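# Lift shirt hanger off rack, lay it flat on table

## Task

Remove the hanger that holds the T-shirt from the rail and set it down flat on the table, with no fabric bunched up beneath the hanger. Any other hanger must still be hanging on the rail at the end, and the rack, which is not anchored, must end upright and close to where it stood at the start.

## Robot and tools

Robot: two arms with five-fingered hands. left_arm carries a left hand and sits on the +y side, base near (+0.026, +0.270, +0.008) m; right_arm carries a right hand, base near (-0.004, -0.239, +0.014) m. The names do not match image sides. A camera stand is bolted behind the arms.

Scene frame: origin at table-top height halfway between the nominal bases, +x out over the table, +y toward the left arm, +z up. All positions, quaternions (wxyz) and offsets use these axes, in metres.

Hand point: a point fixed to the palm, 0.15 m out from the wrist mount along the fingers and 0.05 m in front of the palm. Its +z runs along straight fingers, +y points out of the palm; +x runs across the palm away from the thumb on the right hand, toward the thumb on the left hand. Straight fingertips reach 0.06 to 0.07 m past the point along +z and sit 0.06 m behind it along -y. A wrist bracket on the little-finger side juts out and can collide.

Row layout (used by execute_actions and move): 28 numbers, each in [-1, 1], always for both arms. Left arm: dx, dy, dz, rx, ry, rz, then little, ring, middle, index, thumb_bend, thumb_turn, force_limit, speed. Right arm: the same 14 in the same order. The six pose numbers are an offset, not a pose: they are measured from that arm's Hand target at the start of the action (or move), along scene axes; 1.0 equals 0.6 m or 180 degrees; rx, ry, rz form one rotation vector turning about the Hand target's position. Every row of an action counts from that same start, and repeating an offset moves further. A translation longer than 1.0 is scaled down. Six zeros re-command the current Hand target.

Hand numbers are absolute targets, not offsets. Fingers and thumb_bend: -1 straight, +1 curled. thumb_turn: -1 beside the palm, +1 opposite the fingers. force_limit: about 0 N at -1 to 10 N at +1 (15 N for both thumb motors). speed: nearly zero at -1 rising to full at +0.48 and above (a full finger stroke then lasts 0.49 s); use -0.94 or slower for a soft grip. There is no 'leave alone' value: repeat the eight hand numbers from the last executed row for that hand; if none yet, use its hand_measured six plus hand_force_limit and hand_speed. With the thumb opposed the hand holds things about 0.035 to 0.065 m thick, or a handle down to 0.025 m. To grip harder, raise force_limit and send a target more closed than hand_measured; to loosen, send one more open.

Tools:
- execute_actions(actions, cameras): actions is a list of actions; each action is up to 15 rows, one per 1/30 s step, the last row held to fill 15 steps (0.5 s). An empty list returns state and images. cameras: names, ["all"], or [].
- move(target, speed, blend, blocking, cameras): target is one 28-number row or a list of up to 15 rows, each offset from the same starting Hand targets. speed in m/s, 0.002 to 4.3, default 0.25 (turns at twice that in rad/s), one value or one per target. blend in m rounds corners (0 means stop at each). All paths share at most 10 s. blocking=false returns after about 0.5 s while motion continues. Paths do not avoid obstacles or the other arm; fast moves lag and overshoot.
- wait(seconds 0 to 10, cameras): lets time pass with commands held.
- stop(cameras): brakes a running move.
- zoom_image(camera, region [x0, y0, x1, y1] in pixels, at most 504 wide and high) on the newest image of that camera.
- show_instructions(): reference pages.
- finished_scene(scene=1): ends the scene for good.

Cameras: cam_head_left, cam_head_right, cam_high, cam_low (896x504), cam_left_wrist, cam_right_wrist (672x504, fisheye).

Results: end_effector_position and end_effector_quat_wxyz of each hand point; Hand target (last commanded pose after clipping; next offsets count from it); joint positions, velocities (may read 'within noise'), torques (include arm weight, noisy); hand_measured, hand_stopped_by (moving, target, force, stalled, fault), hand_load_n (fingertip load, positive pushing open; near 0 after a lost grip), hand_force_limit, hand_speed. Action calls also list positions at some steps. move adds a 'move:' line with the ending (done, off_target, moving, held, fault) and limits (paced means clipped, held means steps withheld). MOTOR HOT warns of heating; OVER-TEMPERATURE FAULT means that arm has gone limp for 30 to 60 s or more.

Behaviour: orientation commands are clipped to 40 degrees from the measured one each step. Arms often rest 1 to 3 cm (up to 5) short, usually low; send the missing distance as a further offset. A blocked arm keeps pushing until commanded back past its hand point. Avoid paths near an arm's own base. Readings may be off by a few centimetres.

Avoid: dropping the hanger or releasing it while moving, fast impacts, hard pushes on the table or rack, tipping or dragging the rack, knocking other hangers off, anything leaving the table, the two hands touching or gripping each other, excessive finger loads, long stretched holds that overheat motors, and arm stops.

Each tool is called after "Emit:" by a JSON object that holds its "name" and its "arguments", one argument or row to a line.

Reference images:

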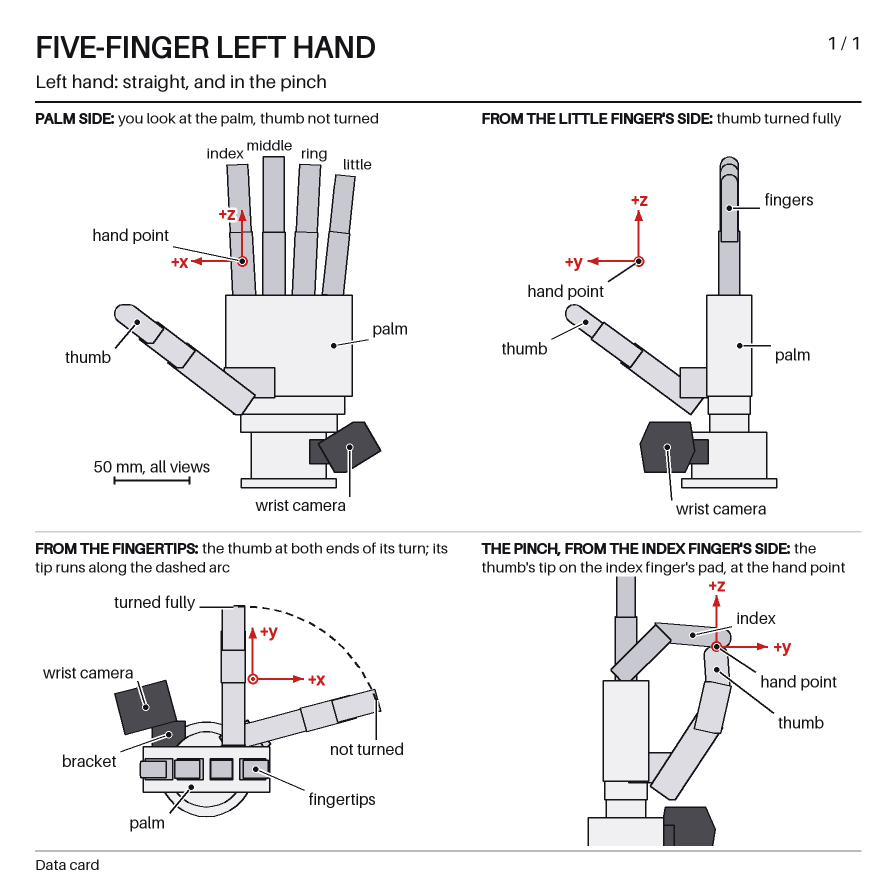

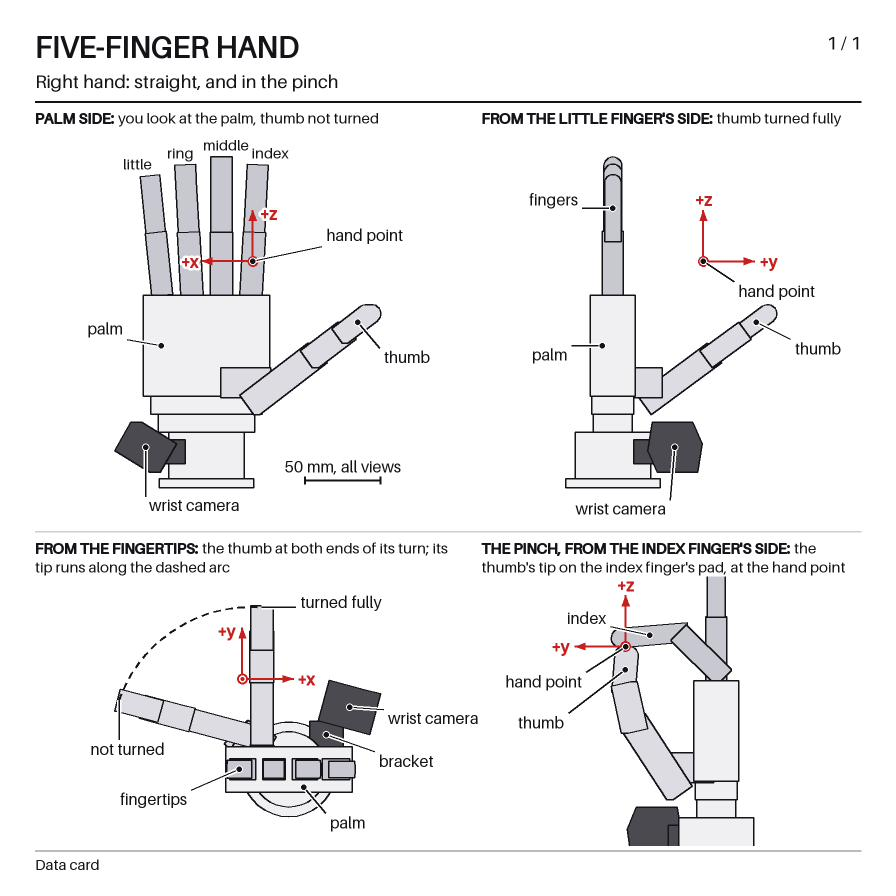

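## Session

Emit:
{"name": "execute_actions", "arguments": {
  "actions": []
}}

Scene clock: 0.00 s.
left_arm: end_effector_position=(+0.1798, +0.3507, +0.1324) hand_measured=(-1.000, -1.000, -1.000, -1.000, -1.000, -1.000) hand_load_n=(+0.0, +0.0, +0.0, +0.0, +0.0, +0.0) hand_stopped_by=(target, target, target, target, target, target) hand_force_limit=0.00 hand_speed=-0.80 end_effector_quat_wxyz=(+0.072, +0.108, +0.989, +0.069) | right_arm: end_effector_position=(+0.0225, -0.5103, +0.3226) hand_measured=(-1.000, -1.000, -1.000, -1.000, -1.000, -1.000) hand_load_n=(+0.0, +0.0, +0.0, +0.0, +0.0, +0.0) hand_stopped_by=(target, target, target, target, target, target) hand_force_limit=0.00 hand_speed=-0.80 end_effector_quat_wxyz=(-0.197, -0.227, +0.831, -0.468)
Joint positions: left_arm=[-0.022 0.604 0.554 -1.37 -0.131 1.743] | right_arm=[-1.154 0.512 0.847 -0.907 0.463 -0.385]
Joint velocities: within noise
Joint torques (N m): no reading
Heat: left arm: hottest shoulder 28 °C; right arm: hottest elbow 29 °C.
Hand target: left_arm +0.1881, +0.3503, +0.1442; +0.087, +0.107, +0.988, +0.070 | right_arm +0.0235, -0.5126, +0.3368; -0.195, -0.221, +0.826, -0.481

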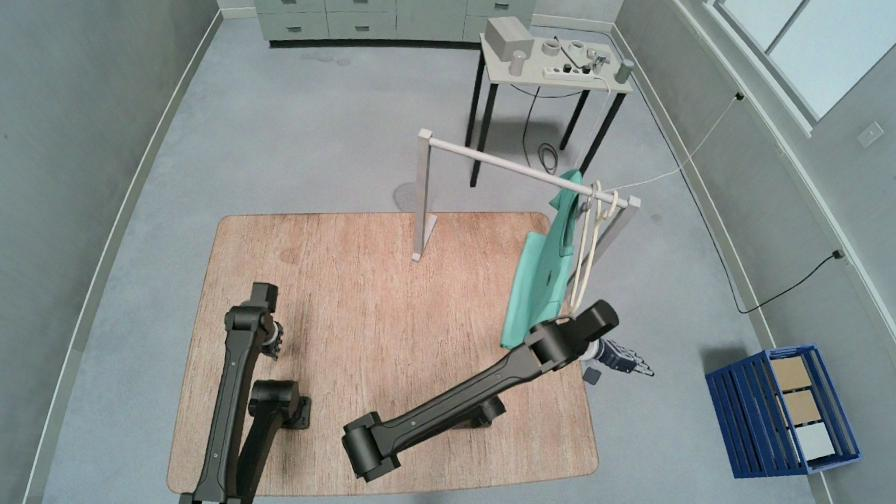

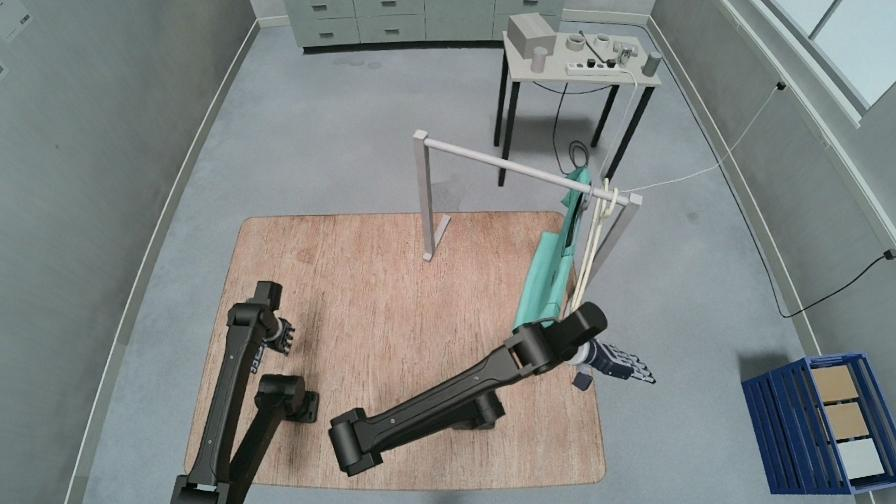

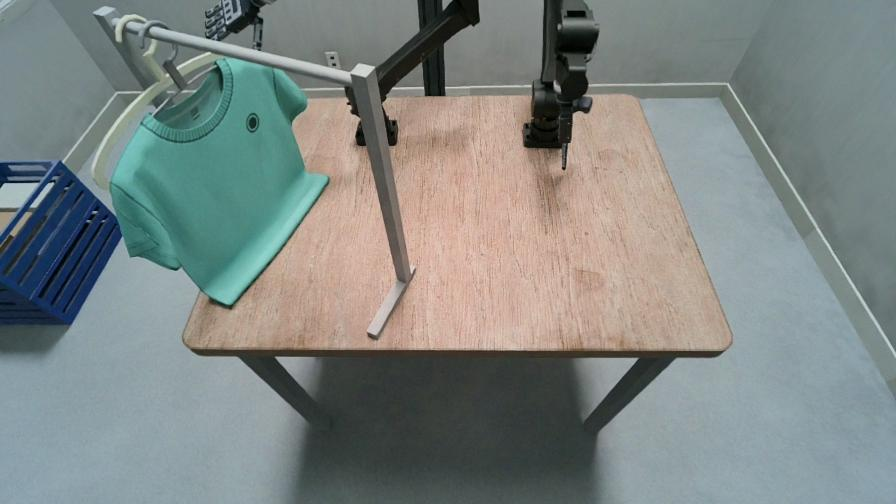

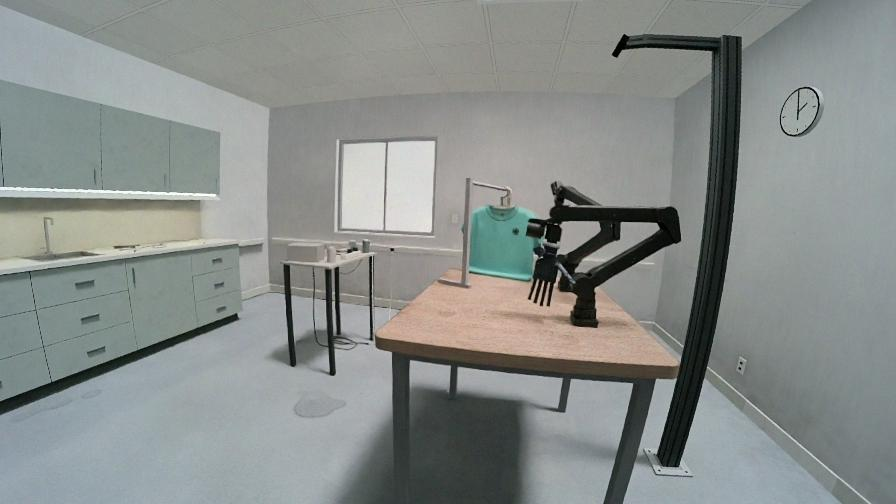

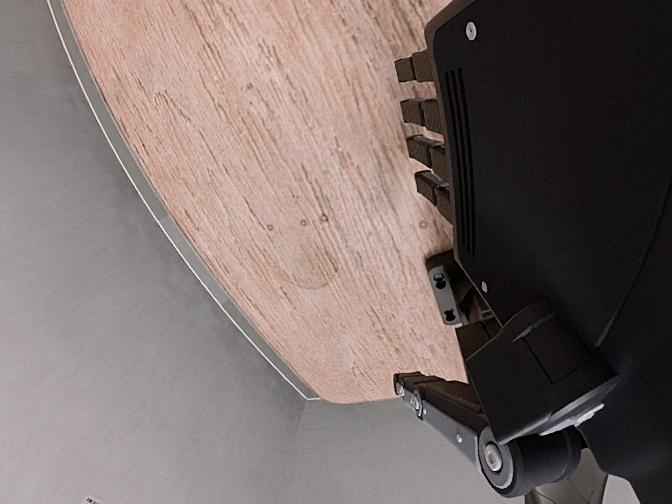

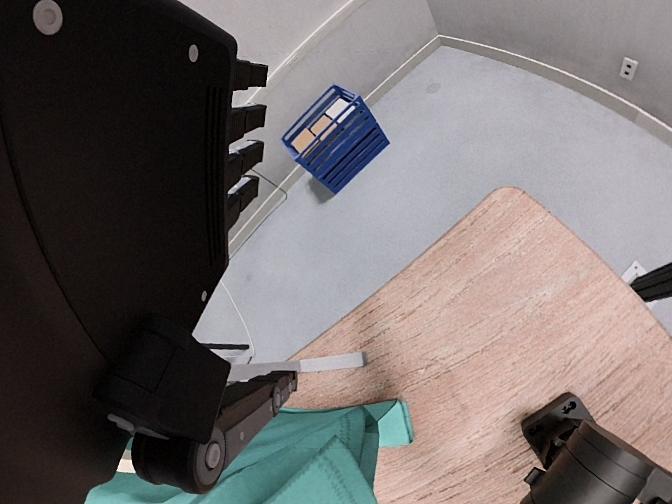

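Emit:
{"name": "zoom_image", "arguments": {
  "camera": "cam_high",
  "region": [70, 0, 420, 200]
}}

Emit:
{"name": "zoom_image", "arguments": {
  "camera": "cam_high",
  "region": [70, 0, 230, 120]
}}

Emit:
{"name": "zoom_image", "arguments": {
  "camera": "cam_head_left",
  "region": [400, 100, 680, 360]
}}

Emit:
{"name": "zoom_image", "arguments": {
  "camera": "cam_head_right",
  "region": [500, 150, 660, 350]
}}

Emit:
{"name": "zoom_image", "arguments": {
  "camera": "cam_low",
  "region": [420, 160, 620, 340]
}}

Scaled by 1.440.

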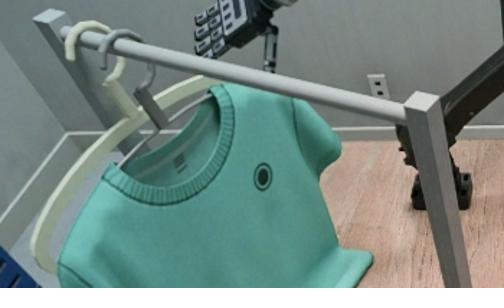

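Scaled by 3.150.

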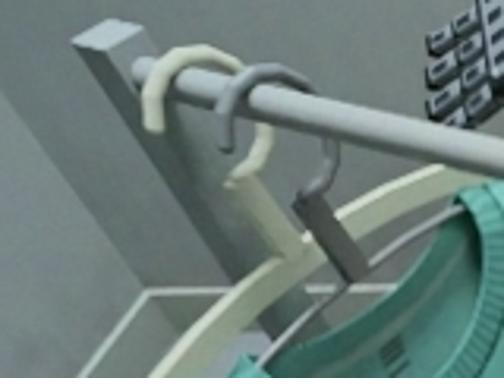

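Scaled by 1.800.

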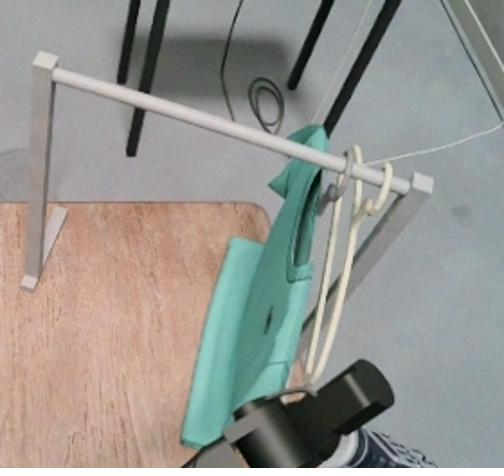

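Scaled by 2.520.

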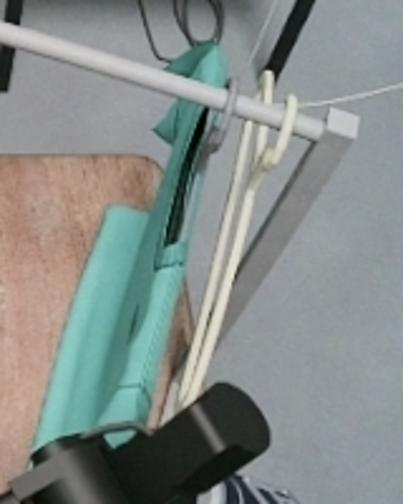

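Scaled by 2.520.

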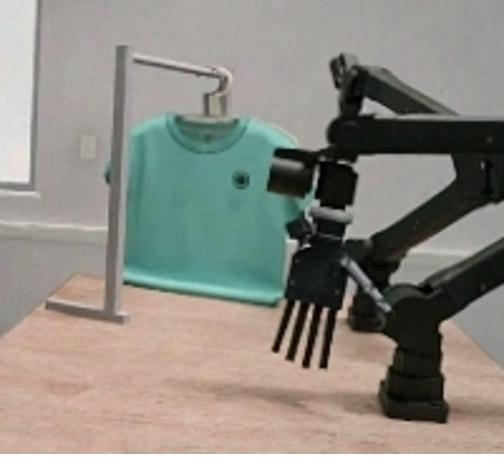

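Emit:
{"name": "zoom_image", "arguments": {
  "camera": "cam_head_left",
  "region": [550, 160, 650, 230]
}}

Emit:
{"name": "zoom_image", "arguments": {
  "camera": "cam_head_right",
  "region": [550, 160, 650, 230]
}}

Emit:
{"name": "zoom_image", "arguments": {
  "camera": "cam_high",
  "region": [95, 0, 225, 100]
}}

Emit:
{"name": "zoom_image", "arguments": {
  "camera": "cam_high",
  "region": [80, 40, 340, 320]
}}

Emit:
{"name": "zoom_image", "arguments": {
  "camera": "cam_low",
  "region": [450, 170, 560, 290]
}}

Emit:
{"name": "zoom_image", "arguments": {
  "camera": "cam_right_wrist",
  "region": [80, 330, 430, 504]
}}

Scaled by 5.040.

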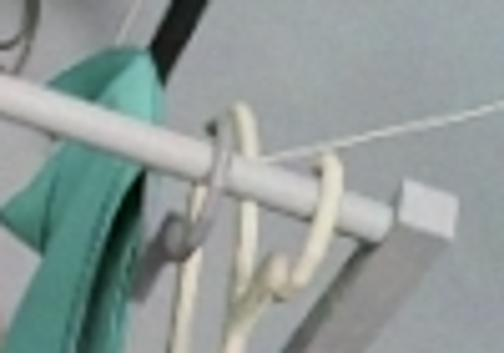

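Scaled by 5.040.

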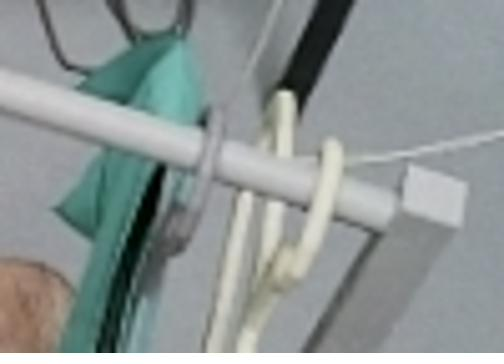

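Scaled by 3.877.

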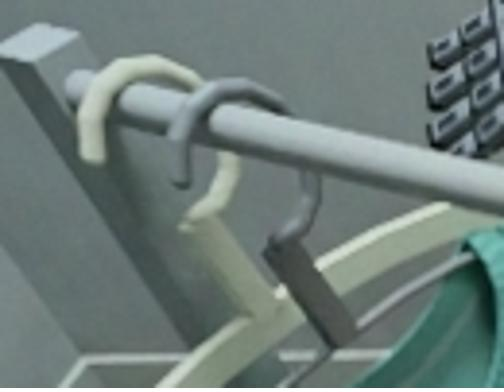

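Scaled by 1.800.

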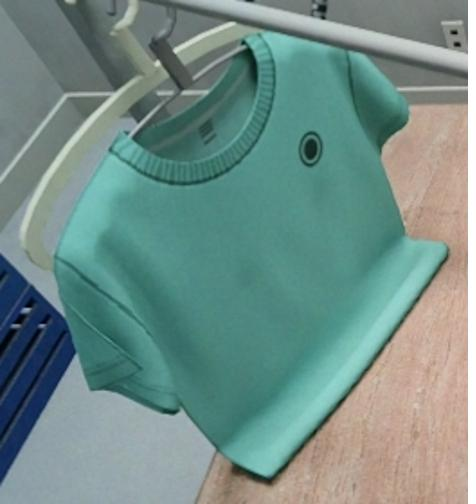

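Scaled by 4.200.

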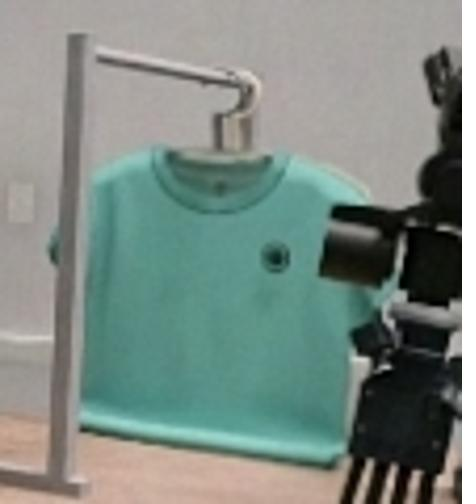

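Scaled by 1.440 from the camera's 672x504 image, which has a finer 960x720 frame.

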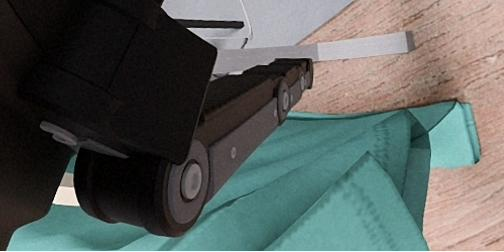

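Emit:
{"name": "move", "arguments": {
  "target": [
    [0,0,0,0,0,0,-1,-1,-1,-1,-1,-1,0,-0.8,0.044,0.054,0.355,0.150,-0.212,-0.057,-1,-1,-1,-1,-1,1,0,-0.3]
  ],
  "speed": 0.2,
  "cameras": ["all"]
}}

Scene clock: 17.70 s.
left_arm: end_effector_position=(+0.1798, +0.3507, +0.1324) hand_measured=(-1.000, -1.000, -1.000, -1.000, -1.000, -1.000) hand_load_n=(+0.0, +0.0, +0.0, +0.0, +0.0, +0.0) hand_stopped_by=(target, target, target, target, target, target) hand_force_limit=0.00 hand_speed=-0.80 end_effector_quat_wxyz=(+0.072, +0.108, +0.989, +0.069) | right_arm: end_effector_position=(+0.0527, -0.4823, +0.5345) hand_measured=(-1.000, -1.000, -1.000, -1.000, -1.000, +1.000) hand_load_n=(+0.0, +0.0, +0.0, +0.0, +0.0, +0.0) hand_stopped_by=(target, target, target, target, target, target) hand_force_limit=0.00 hand_speed=-0.30 end_effector_quat_wxyz=(+0.097, -0.024, +0.935, -0.341)
Joint positions: left_arm=[-0.022 0.604 0.554 -1.37 -0.131 1.743] | right_arm=[-1.63 0.96 1.772 -1.694 -0.246 -0.036]
Joint torques (N m): left_arm=[-1.26 1.96 12.49 0.91 -0.16 0.02] | right_arm=[-2.26 0.79 9.98 0.87 -0.27 0.01]
Heat: left arm: hottest shoulder 28 °C; right arm: hottest elbow 32 °C.
Hand target: left_arm +0.1881, +0.3503, +0.1442; +0.087, +0.107, +0.988, +0.070 | right_arm +0.0499, -0.4804, +0.5498; +0.098, -0.020, +0.947, -0.305
Off the commanded pose: left_arm 0.014 m, 2 deg | right_arm 0.016 m, 4 deg.
joint sent to its limit (right arm) — joint 4 (wrist pitch), lower limit. The joint targets are off in orientation, not in position.
move: off_target (left_arm, right_arm)
camera_calibration:
cam_right_wrist: T_world_to_cam=[[-0.171741, 0.747704, -0.641438, 0.714361], [0.709687, 0.545493, 0.445849, -0.0167117], [0.683263, -0.37865, -0.62432, 0.234186], [0, 0, 0, 1]] pos_world=[-0.0254652, -0.43634, 0.611876]

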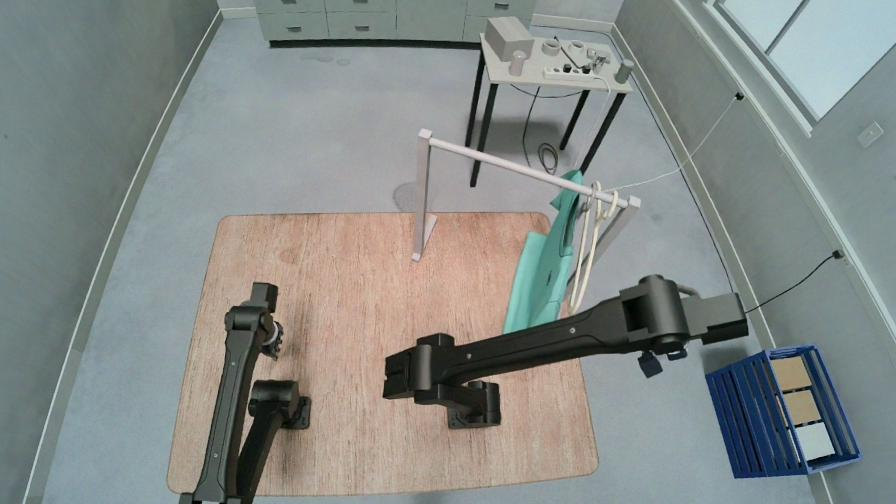

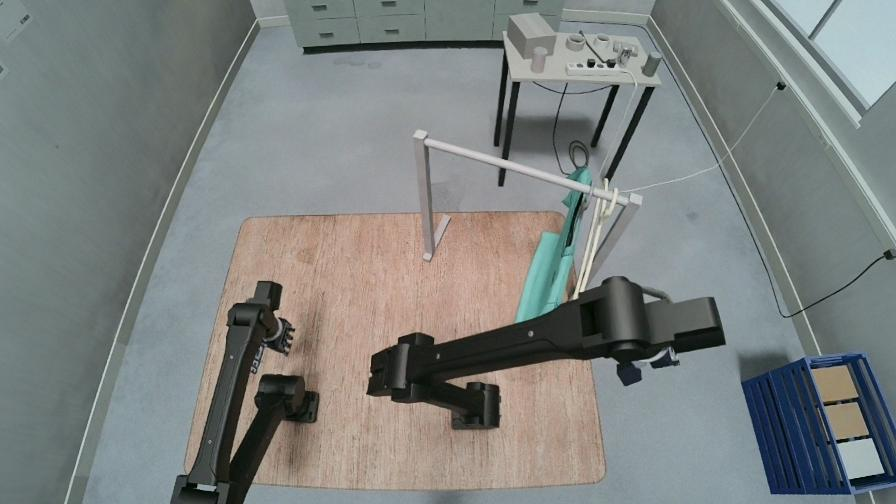

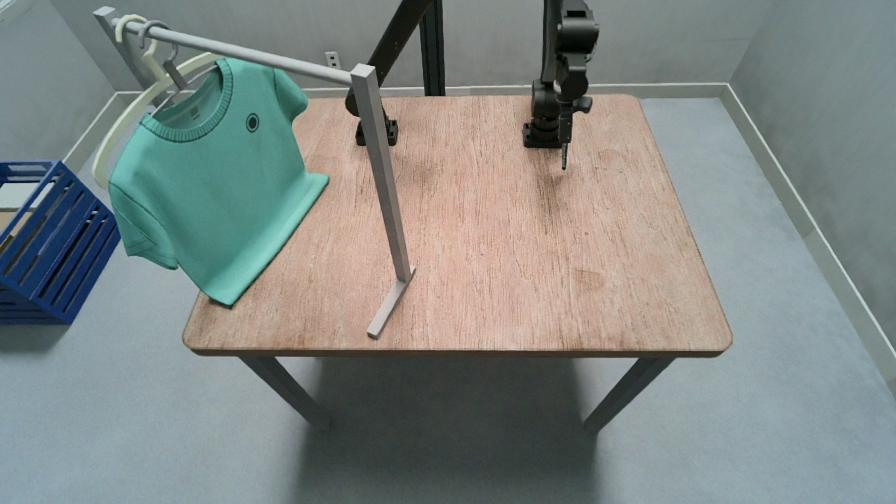

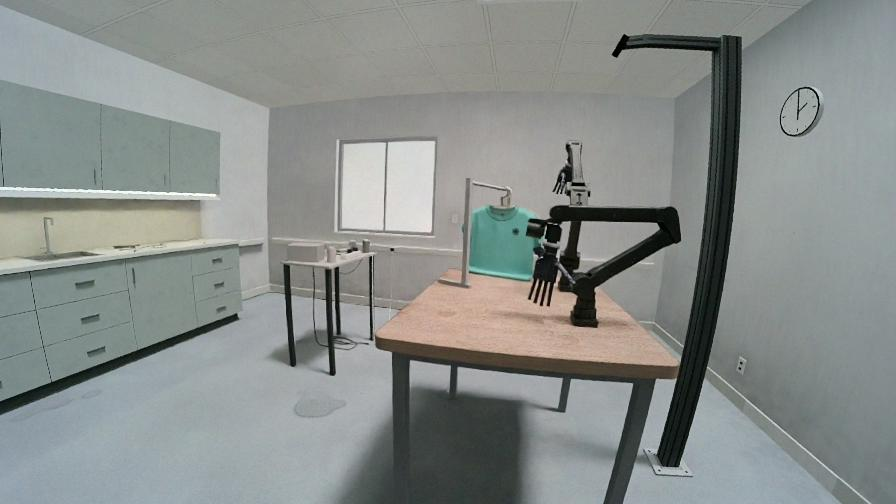

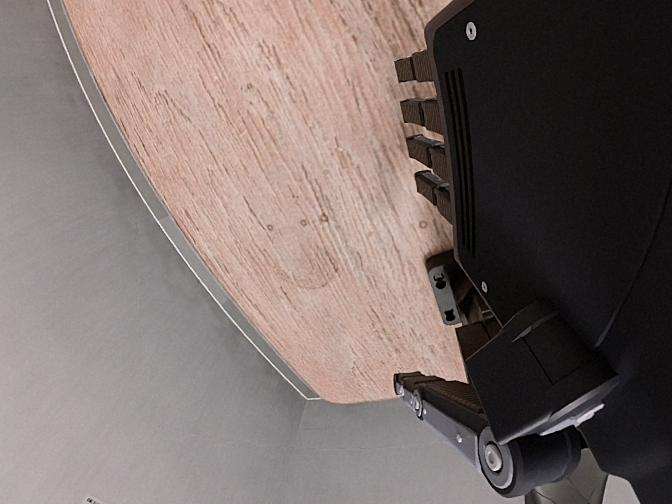

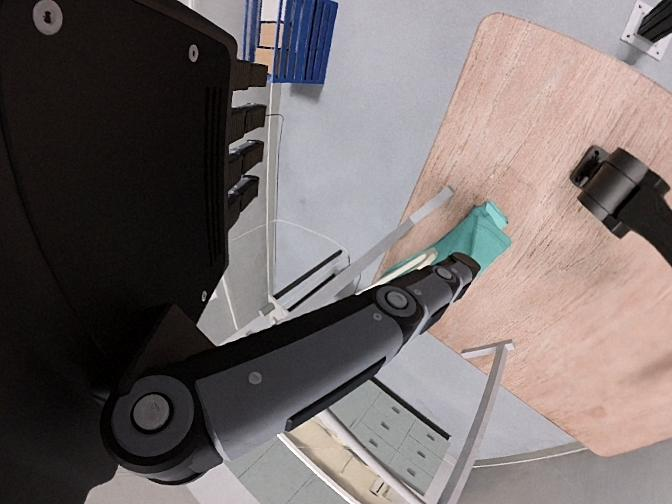

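Emit:
{"name": "move", "arguments": {
  "target": [
    [0,0,0,0,0,0,-1,-1,-1,-1,-1,-1,0,-0.8,0.3968,0.1157,-0.03,0.1343,-0.2641,-0.0383,-1,-1,-1,-1,-1,1,0,-0.3]
  ],
  "speed": 0.15,
  "cameras": ["all"]
}}

Scene clock: 22.10 s.
left_arm: end_effector_position=(+0.1798, +0.3507, +0.1324) hand_measured=(-1.000, -1.000, -1.000, -1.000, -1.000, -1.000) hand_load_n=(+0.0, +0.0, +0.0, +0.0, +0.0, +0.0) hand_stopped_by=(target, target, target, target, target, target) hand_force_limit=0.00 hand_speed=-0.80 end_effector_quat_wxyz=(+0.072, +0.108, +0.989, +0.069) | right_arm: end_effector_position=(+0.2862, -0.4160, +0.5288) hand_measured=(-1.000, -1.000, -1.000, -1.000, -1.000, +1.000) hand_load_n=(+0.0, +0.0, +0.0, +0.0, +0.0, +0.0) hand_stopped_by=(target, target, target, target, target, target) hand_force_limit=0.00 hand_speed=-0.30 end_effector_quat_wxyz=(+0.445, +0.184, +0.872, -0.091)
Joint positions: left_arm=[-0.022 0.604 0.554 -1.37 -0.131 1.743] | right_arm=[-0.977 0.816 1.365 -1.265 -0.46 1.209]
Joint torques (N m): left_arm=[-0.79 1.08 12.4 1.16 -0.17 0.09] | right_arm=[0.38 -0.15 7.34 1.92 -0.12 0.09]
Heat: left arm: hottest shoulder 28 °C; right arm: hottest elbow 32 °C.
Hand target: left_arm +0.1881, +0.3503, +0.1442; +0.087, +0.107, +0.988, +0.070 | right_arm +0.2880, -0.4109, +0.5317; +0.452, +0.179, +0.869, -0.093
Off the commanded pose: left_arm 0.014 m, 2 deg | right_arm 0.006 m, 1 deg.
move: off_target (left_arm)
camera_calibration:
cam_right_wrist: T_world_to_cam=[[0.272031, 0.952988, -0.133468, 0.391097], [0.104366, 0.108662, 0.988585, -0.511455], [0.956612, -0.282855, -0.0699004, -0.235385], [0, 0, 0, 1]] pos_world=[0.17216, -0.383715, 0.541362]

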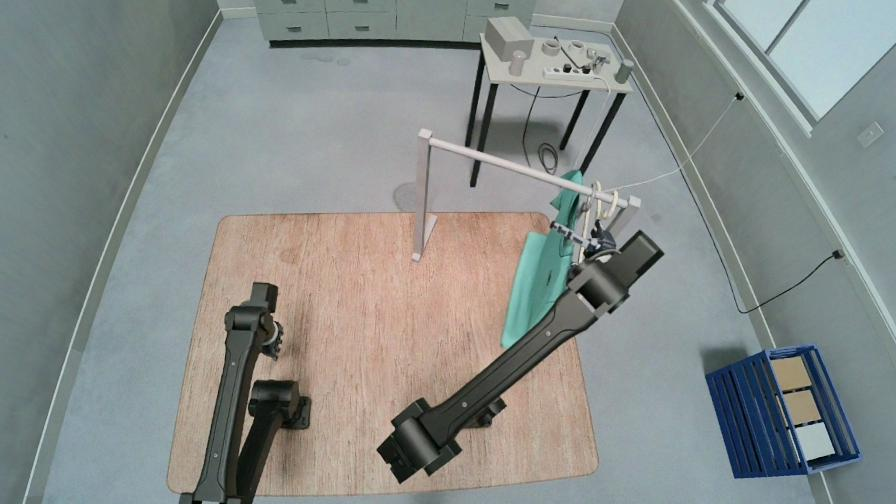

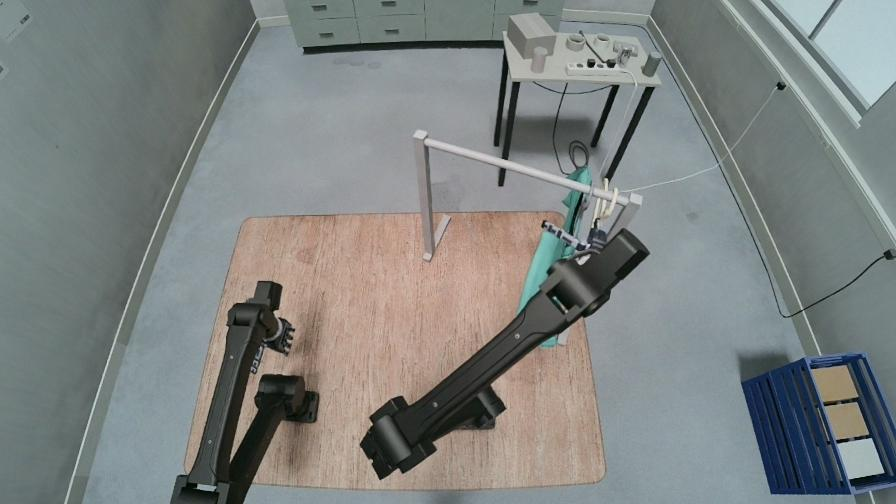

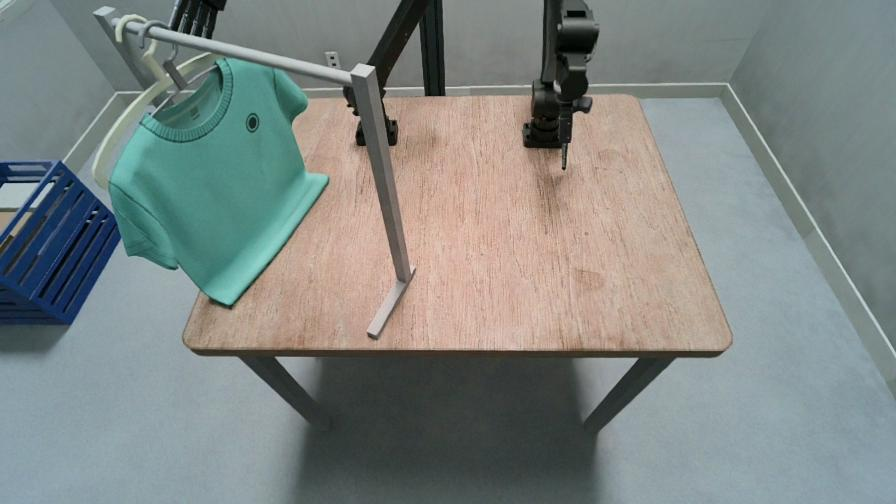

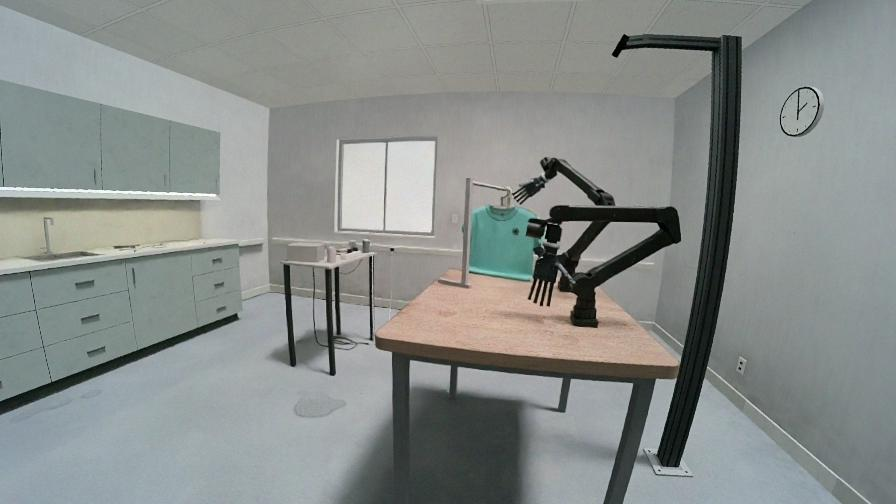

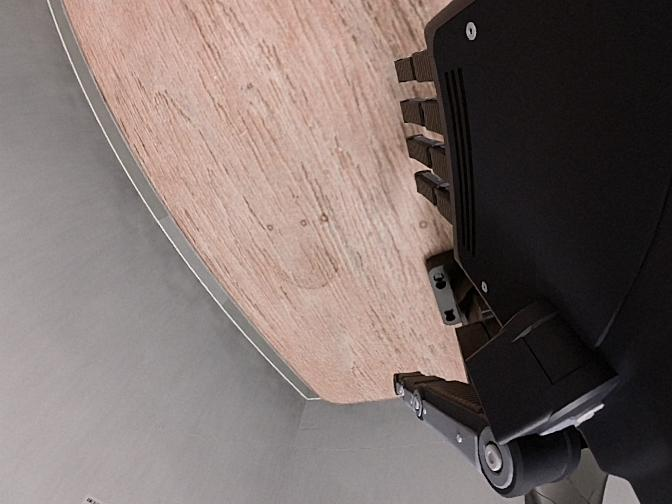

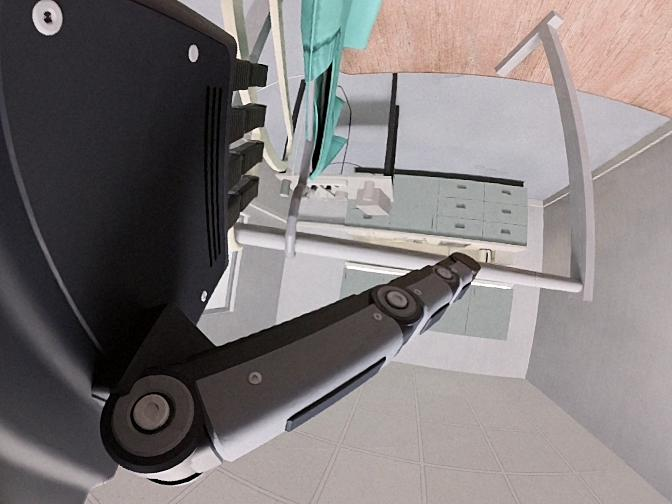

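Emit:
{"name": "zoom_image", "arguments": {
  "camera": "cam_right_wrist",
  "region": [200, 0, 400, 290]
}}

Emit:
{"name": "zoom_image", "arguments": {
  "camera": "cam_head_left",
  "region": [530, 160, 670, 300]
}}

Emit:
{"name": "zoom_image", "arguments": {
  "camera": "cam_high",
  "region": [95, 0, 245, 100]
}}

Scaled by 1.738 from the camera's 672x504 image, which has a finer 960x720 frame.

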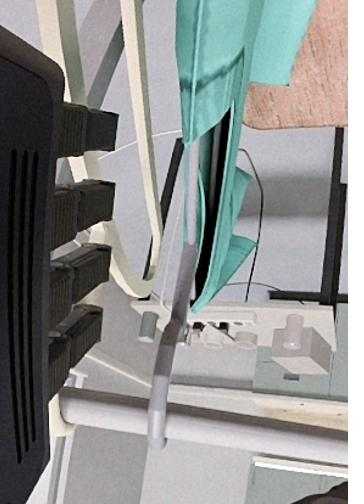

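Scaled by 3.600.

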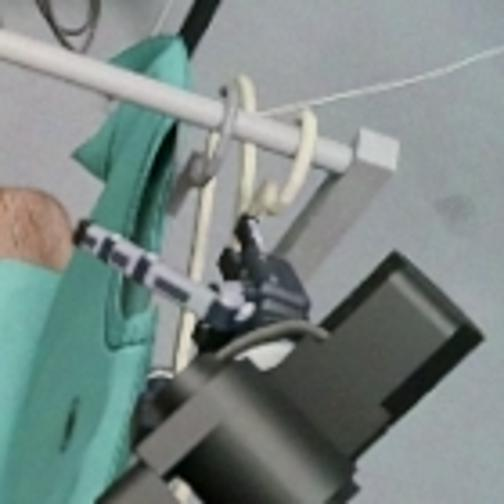

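Scaled by 3.360.

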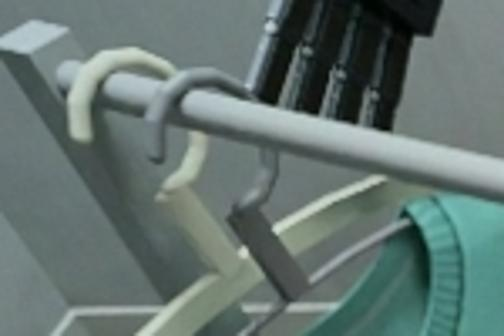

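Emit:
{"name": "move", "arguments": {
  "target": [
    [0,0,0,0,0,0,-1,-1,-1,-1,-1,-1,0,-0.8,0.06,-0.018,-0.0514,0,0,0,-1,-1,-1,-1,-1,1,0,-0.3]
  ],
  "speed": 0.08,
  "cameras": ["cam_right_wrist","cam_head_left","cam_high"]
}}

Scene clock: 23.77 s.
left_arm: end_effector_position=(+0.1798, +0.3507, +0.1324) hand_measured=(-1.000, -1.000, -1.000, -1.000, -1.000, -1.000) hand_load_n=(+0.0, +0.0, +0.0, +0.0, +0.0, +0.0) hand_stopped_by=(target, target, target, target, target, target) hand_force_limit=0.00 hand_speed=-0.80 end_effector_quat_wxyz=(+0.072, +0.108, +0.989, +0.069) | right_arm: end_effector_position=(+0.3173, -0.4209, +0.5039) hand_measured=(-1.000, -1.000, -1.000, -1.000, -1.000, +1.000) hand_load_n=(+0.0, +0.0, +0.0, +0.0, +0.0, +0.0) hand_stopped_by=(target, target, target, target, target, target) hand_force_limit=0.00 hand_speed=-0.30 end_effector_quat_wxyz=(+0.451, +0.181, +0.869, -0.097)
Joint positions: left_arm=[-0.022 0.604 0.554 -1.37 -0.131 1.743] | right_arm=[-0.868 0.82 1.277 -1.122 -0.376 1.283]
Joint torques (N m): left_arm=[-0.5 1.85 12.29 0.73 -0.16 0.04] | right_arm=[0.62 1.2 7.88 1.98 -0.1 0.1]
Heat: left arm: hottest shoulder 28 °C; right arm: hottest elbow 32 °C.
Hand target: left_arm +0.1881, +0.3503, +0.1442; +0.087, +0.107, +0.988, +0.070 | right_arm +0.3240, -0.4216, +0.5010; +0.452, +0.179, +0.869, -0.093
Off the commanded pose: left_arm 0.014 m, 2 deg | right_arm 0.007 m, 1 deg.
move: off_target (left_arm)
camera_calibration:
cam_right_wrist: T_world_to_cam=[[0.273041, 0.950695, -0.14706, 0.389512], [0.0935691, 0.125899, 0.987621, -0.478322], [0.957441, -0.283422, -0.0545802, -0.276431], [0, 0, 0, 1]] pos_world=[0.20307, -0.388433, 0.514595]
Images, in order (width x height): cam_head_left 896x504, cam_high 896x504, cam_right_wrist 672x504.

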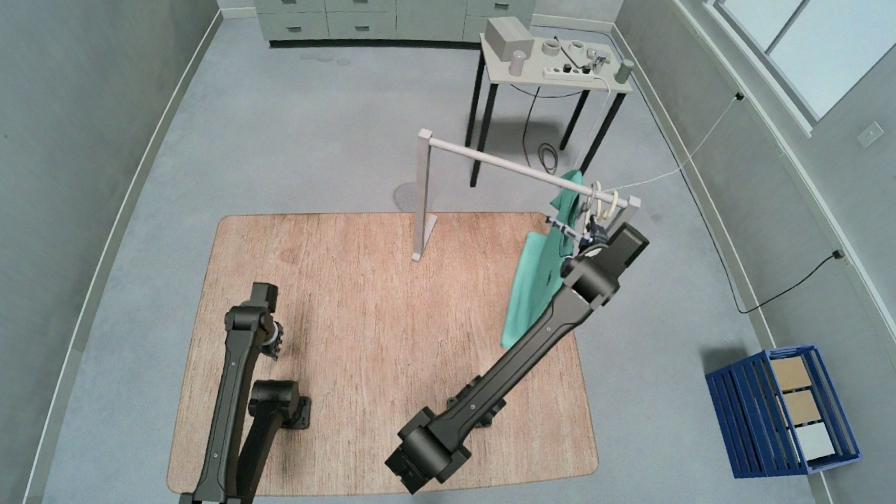

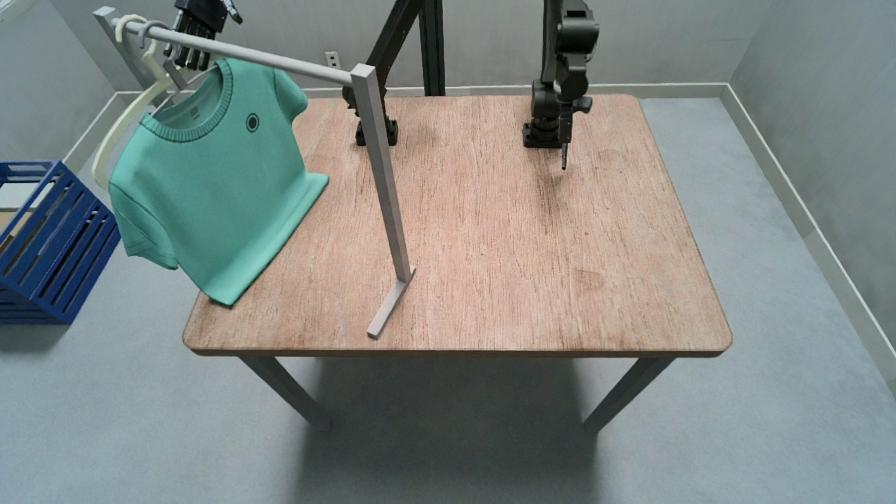

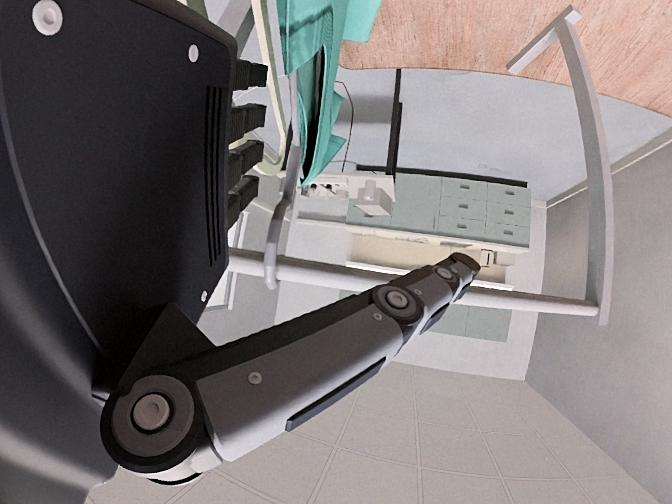

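Emit:
{"name": "zoom_image", "arguments": {
  "camera": "cam_right_wrist",
  "region": [200, 0, 400, 290]
}}

Emit:
{"name": "zoom_image", "arguments": {
  "camera": "cam_high",
  "region": [95, 0, 245, 100]
}}

Scaled by 1.738 from the camera's 672x504 image, which has a finer 960x720 frame.

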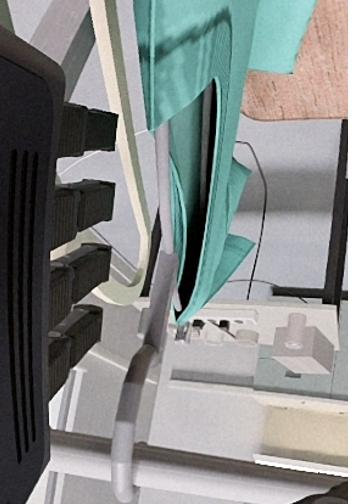

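Scaled by 3.360.

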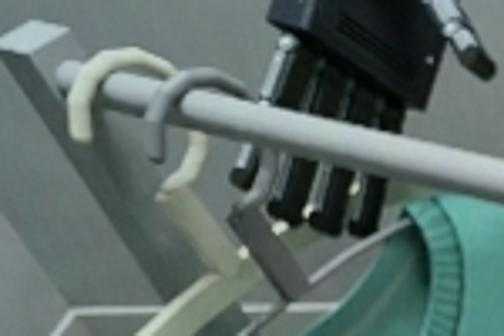

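Emit:
{"name": "move", "arguments": {
  "target": [
    [0,0,0,0,0,0,-1,-1,-1,-1,-1,-1,0,-0.8,0.0617,-0.03,-0.06,0,0,0,-1,-1,-1,-1,-1,1,0,-0.3]
  ],
  "speed": 0.07,
  "cameras": ["cam_right_wrist","cam_head_left","cam_high"]
}}

Emit:
{"name": "zoom_image", "arguments": {
  "camera": "cam_right_wrist",
  "region": [200, 0, 400, 290]
}}

Emit:
{"name": "zoom_image", "arguments": {
  "camera": "cam_high",
  "region": [95, 0, 245, 100]
}}

Scene clock: 25.17 s.
left_arm: end_effector_position=(+0.1798, +0.3507, +0.1324) hand_measured=(-1.000, -1.000, -1.000, -1.000, -1.000, -1.000) hand_load_n=(+0.0, +0.5, -0.5, +0.0, +0.0, +0.0) hand_stopped_by=(target, target, target, target, target, target) hand_force_limit=0.00 hand_speed=-0.80 end_effector_quat_wxyz=(+0.072, +0.108, +0.989, +0.069) | right_arm: end_effector_position=(+0.3541, -0.4409, +0.4675) hand_measured=(-1.000, -1.000, -1.000, -1.000, -1.000, +1.000) hand_load_n=(+0.0, +0.0, +0.0, +0.0, +0.0, -0.5) hand_stopped_by=(target, target, target, target, target, target) hand_force_limit=0.00 hand_speed=-0.30 end_effector_quat_wxyz=(+0.450, +0.181, +0.869, -0.097)
Joint positions: left_arm=[-0.022 0.604 0.554 -1.37 -0.131 1.743] | right_arm=[-0.805 0.877 1.198 -0.973 -0.324 1.325]
Joint torques (N m): left_arm=[-1.55 1.2 12.36 0.75 -0.07 -0.02] | right_arm=[0.67 0.15 8.43 1.95 -0.06 0.09]
Heat: left arm: hottest shoulder 28 °C; right arm: hottest elbow 32 °C.
Hand target: left_arm +0.1881, +0.3503, +0.1442; +0.087, +0.107, +0.988, +0.070 | right_arm +0.3610, -0.4397, +0.4649; +0.452, +0.179, +0.869, -0.093
Off the commanded pose: left_arm 0.014 m, 2 deg | right_arm 0.007 m, 1 deg.
move: off_target (left_arm)
camera_calibration:
cam_right_wrist: T_world_to_cam=[[0.274168, 0.950489, -0.146294, 0.392225], [0.0953506, 0.124506, 0.987627, -0.444637], [0.956943, -0.284725, -0.0564942, -0.318838], [0, 0, 0, 1]] pos_world=[0.23997, -0.408227, 0.478503]
Images, in order (width x height): cam_head_left 896x504, cam_high 896x504, cam_right_wrist 672x504.

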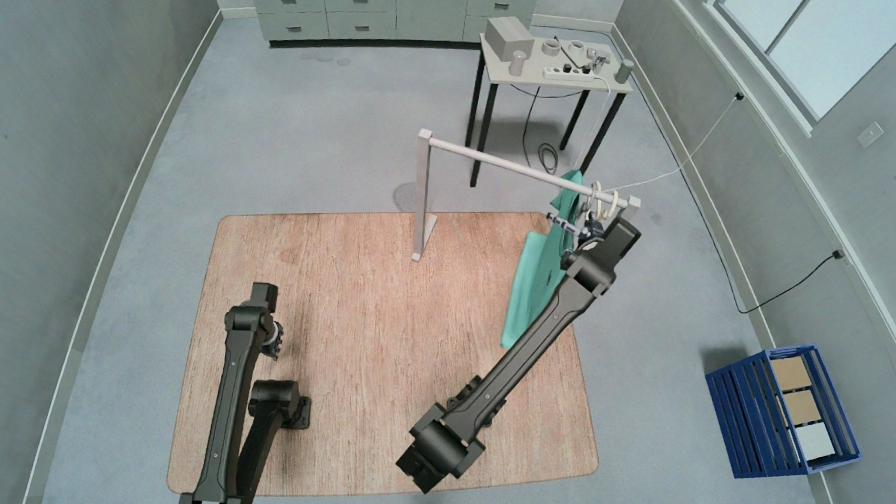

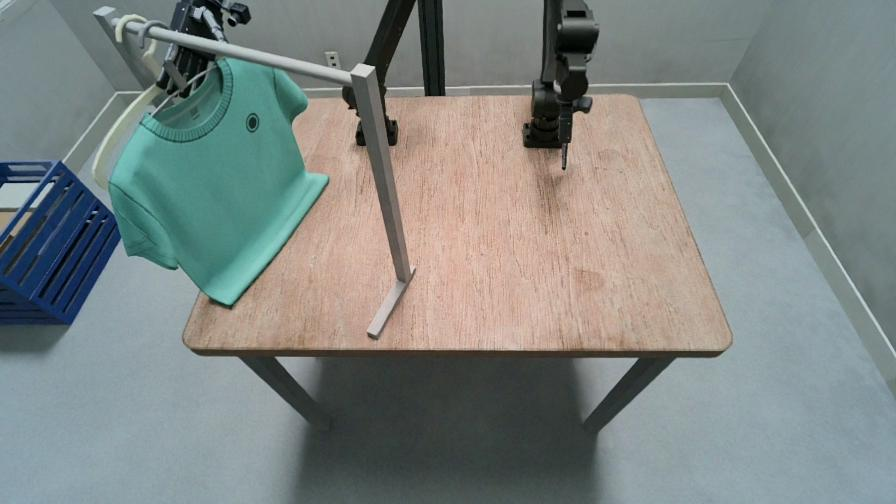

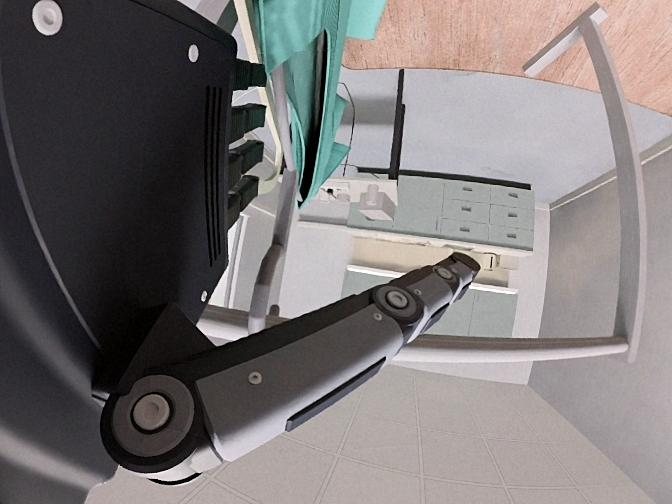

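Scaled by 1.738 from the camera's 672x504 image, which has a finer 960x720 frame.

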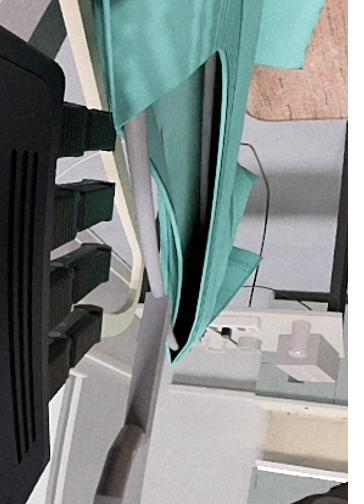

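Scaled by 3.360.

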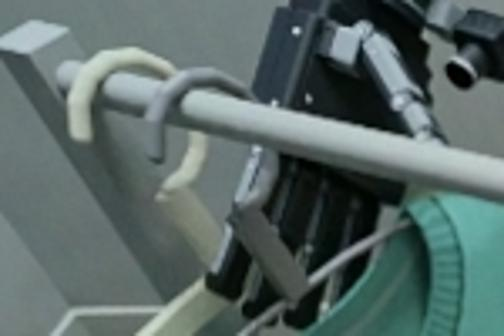

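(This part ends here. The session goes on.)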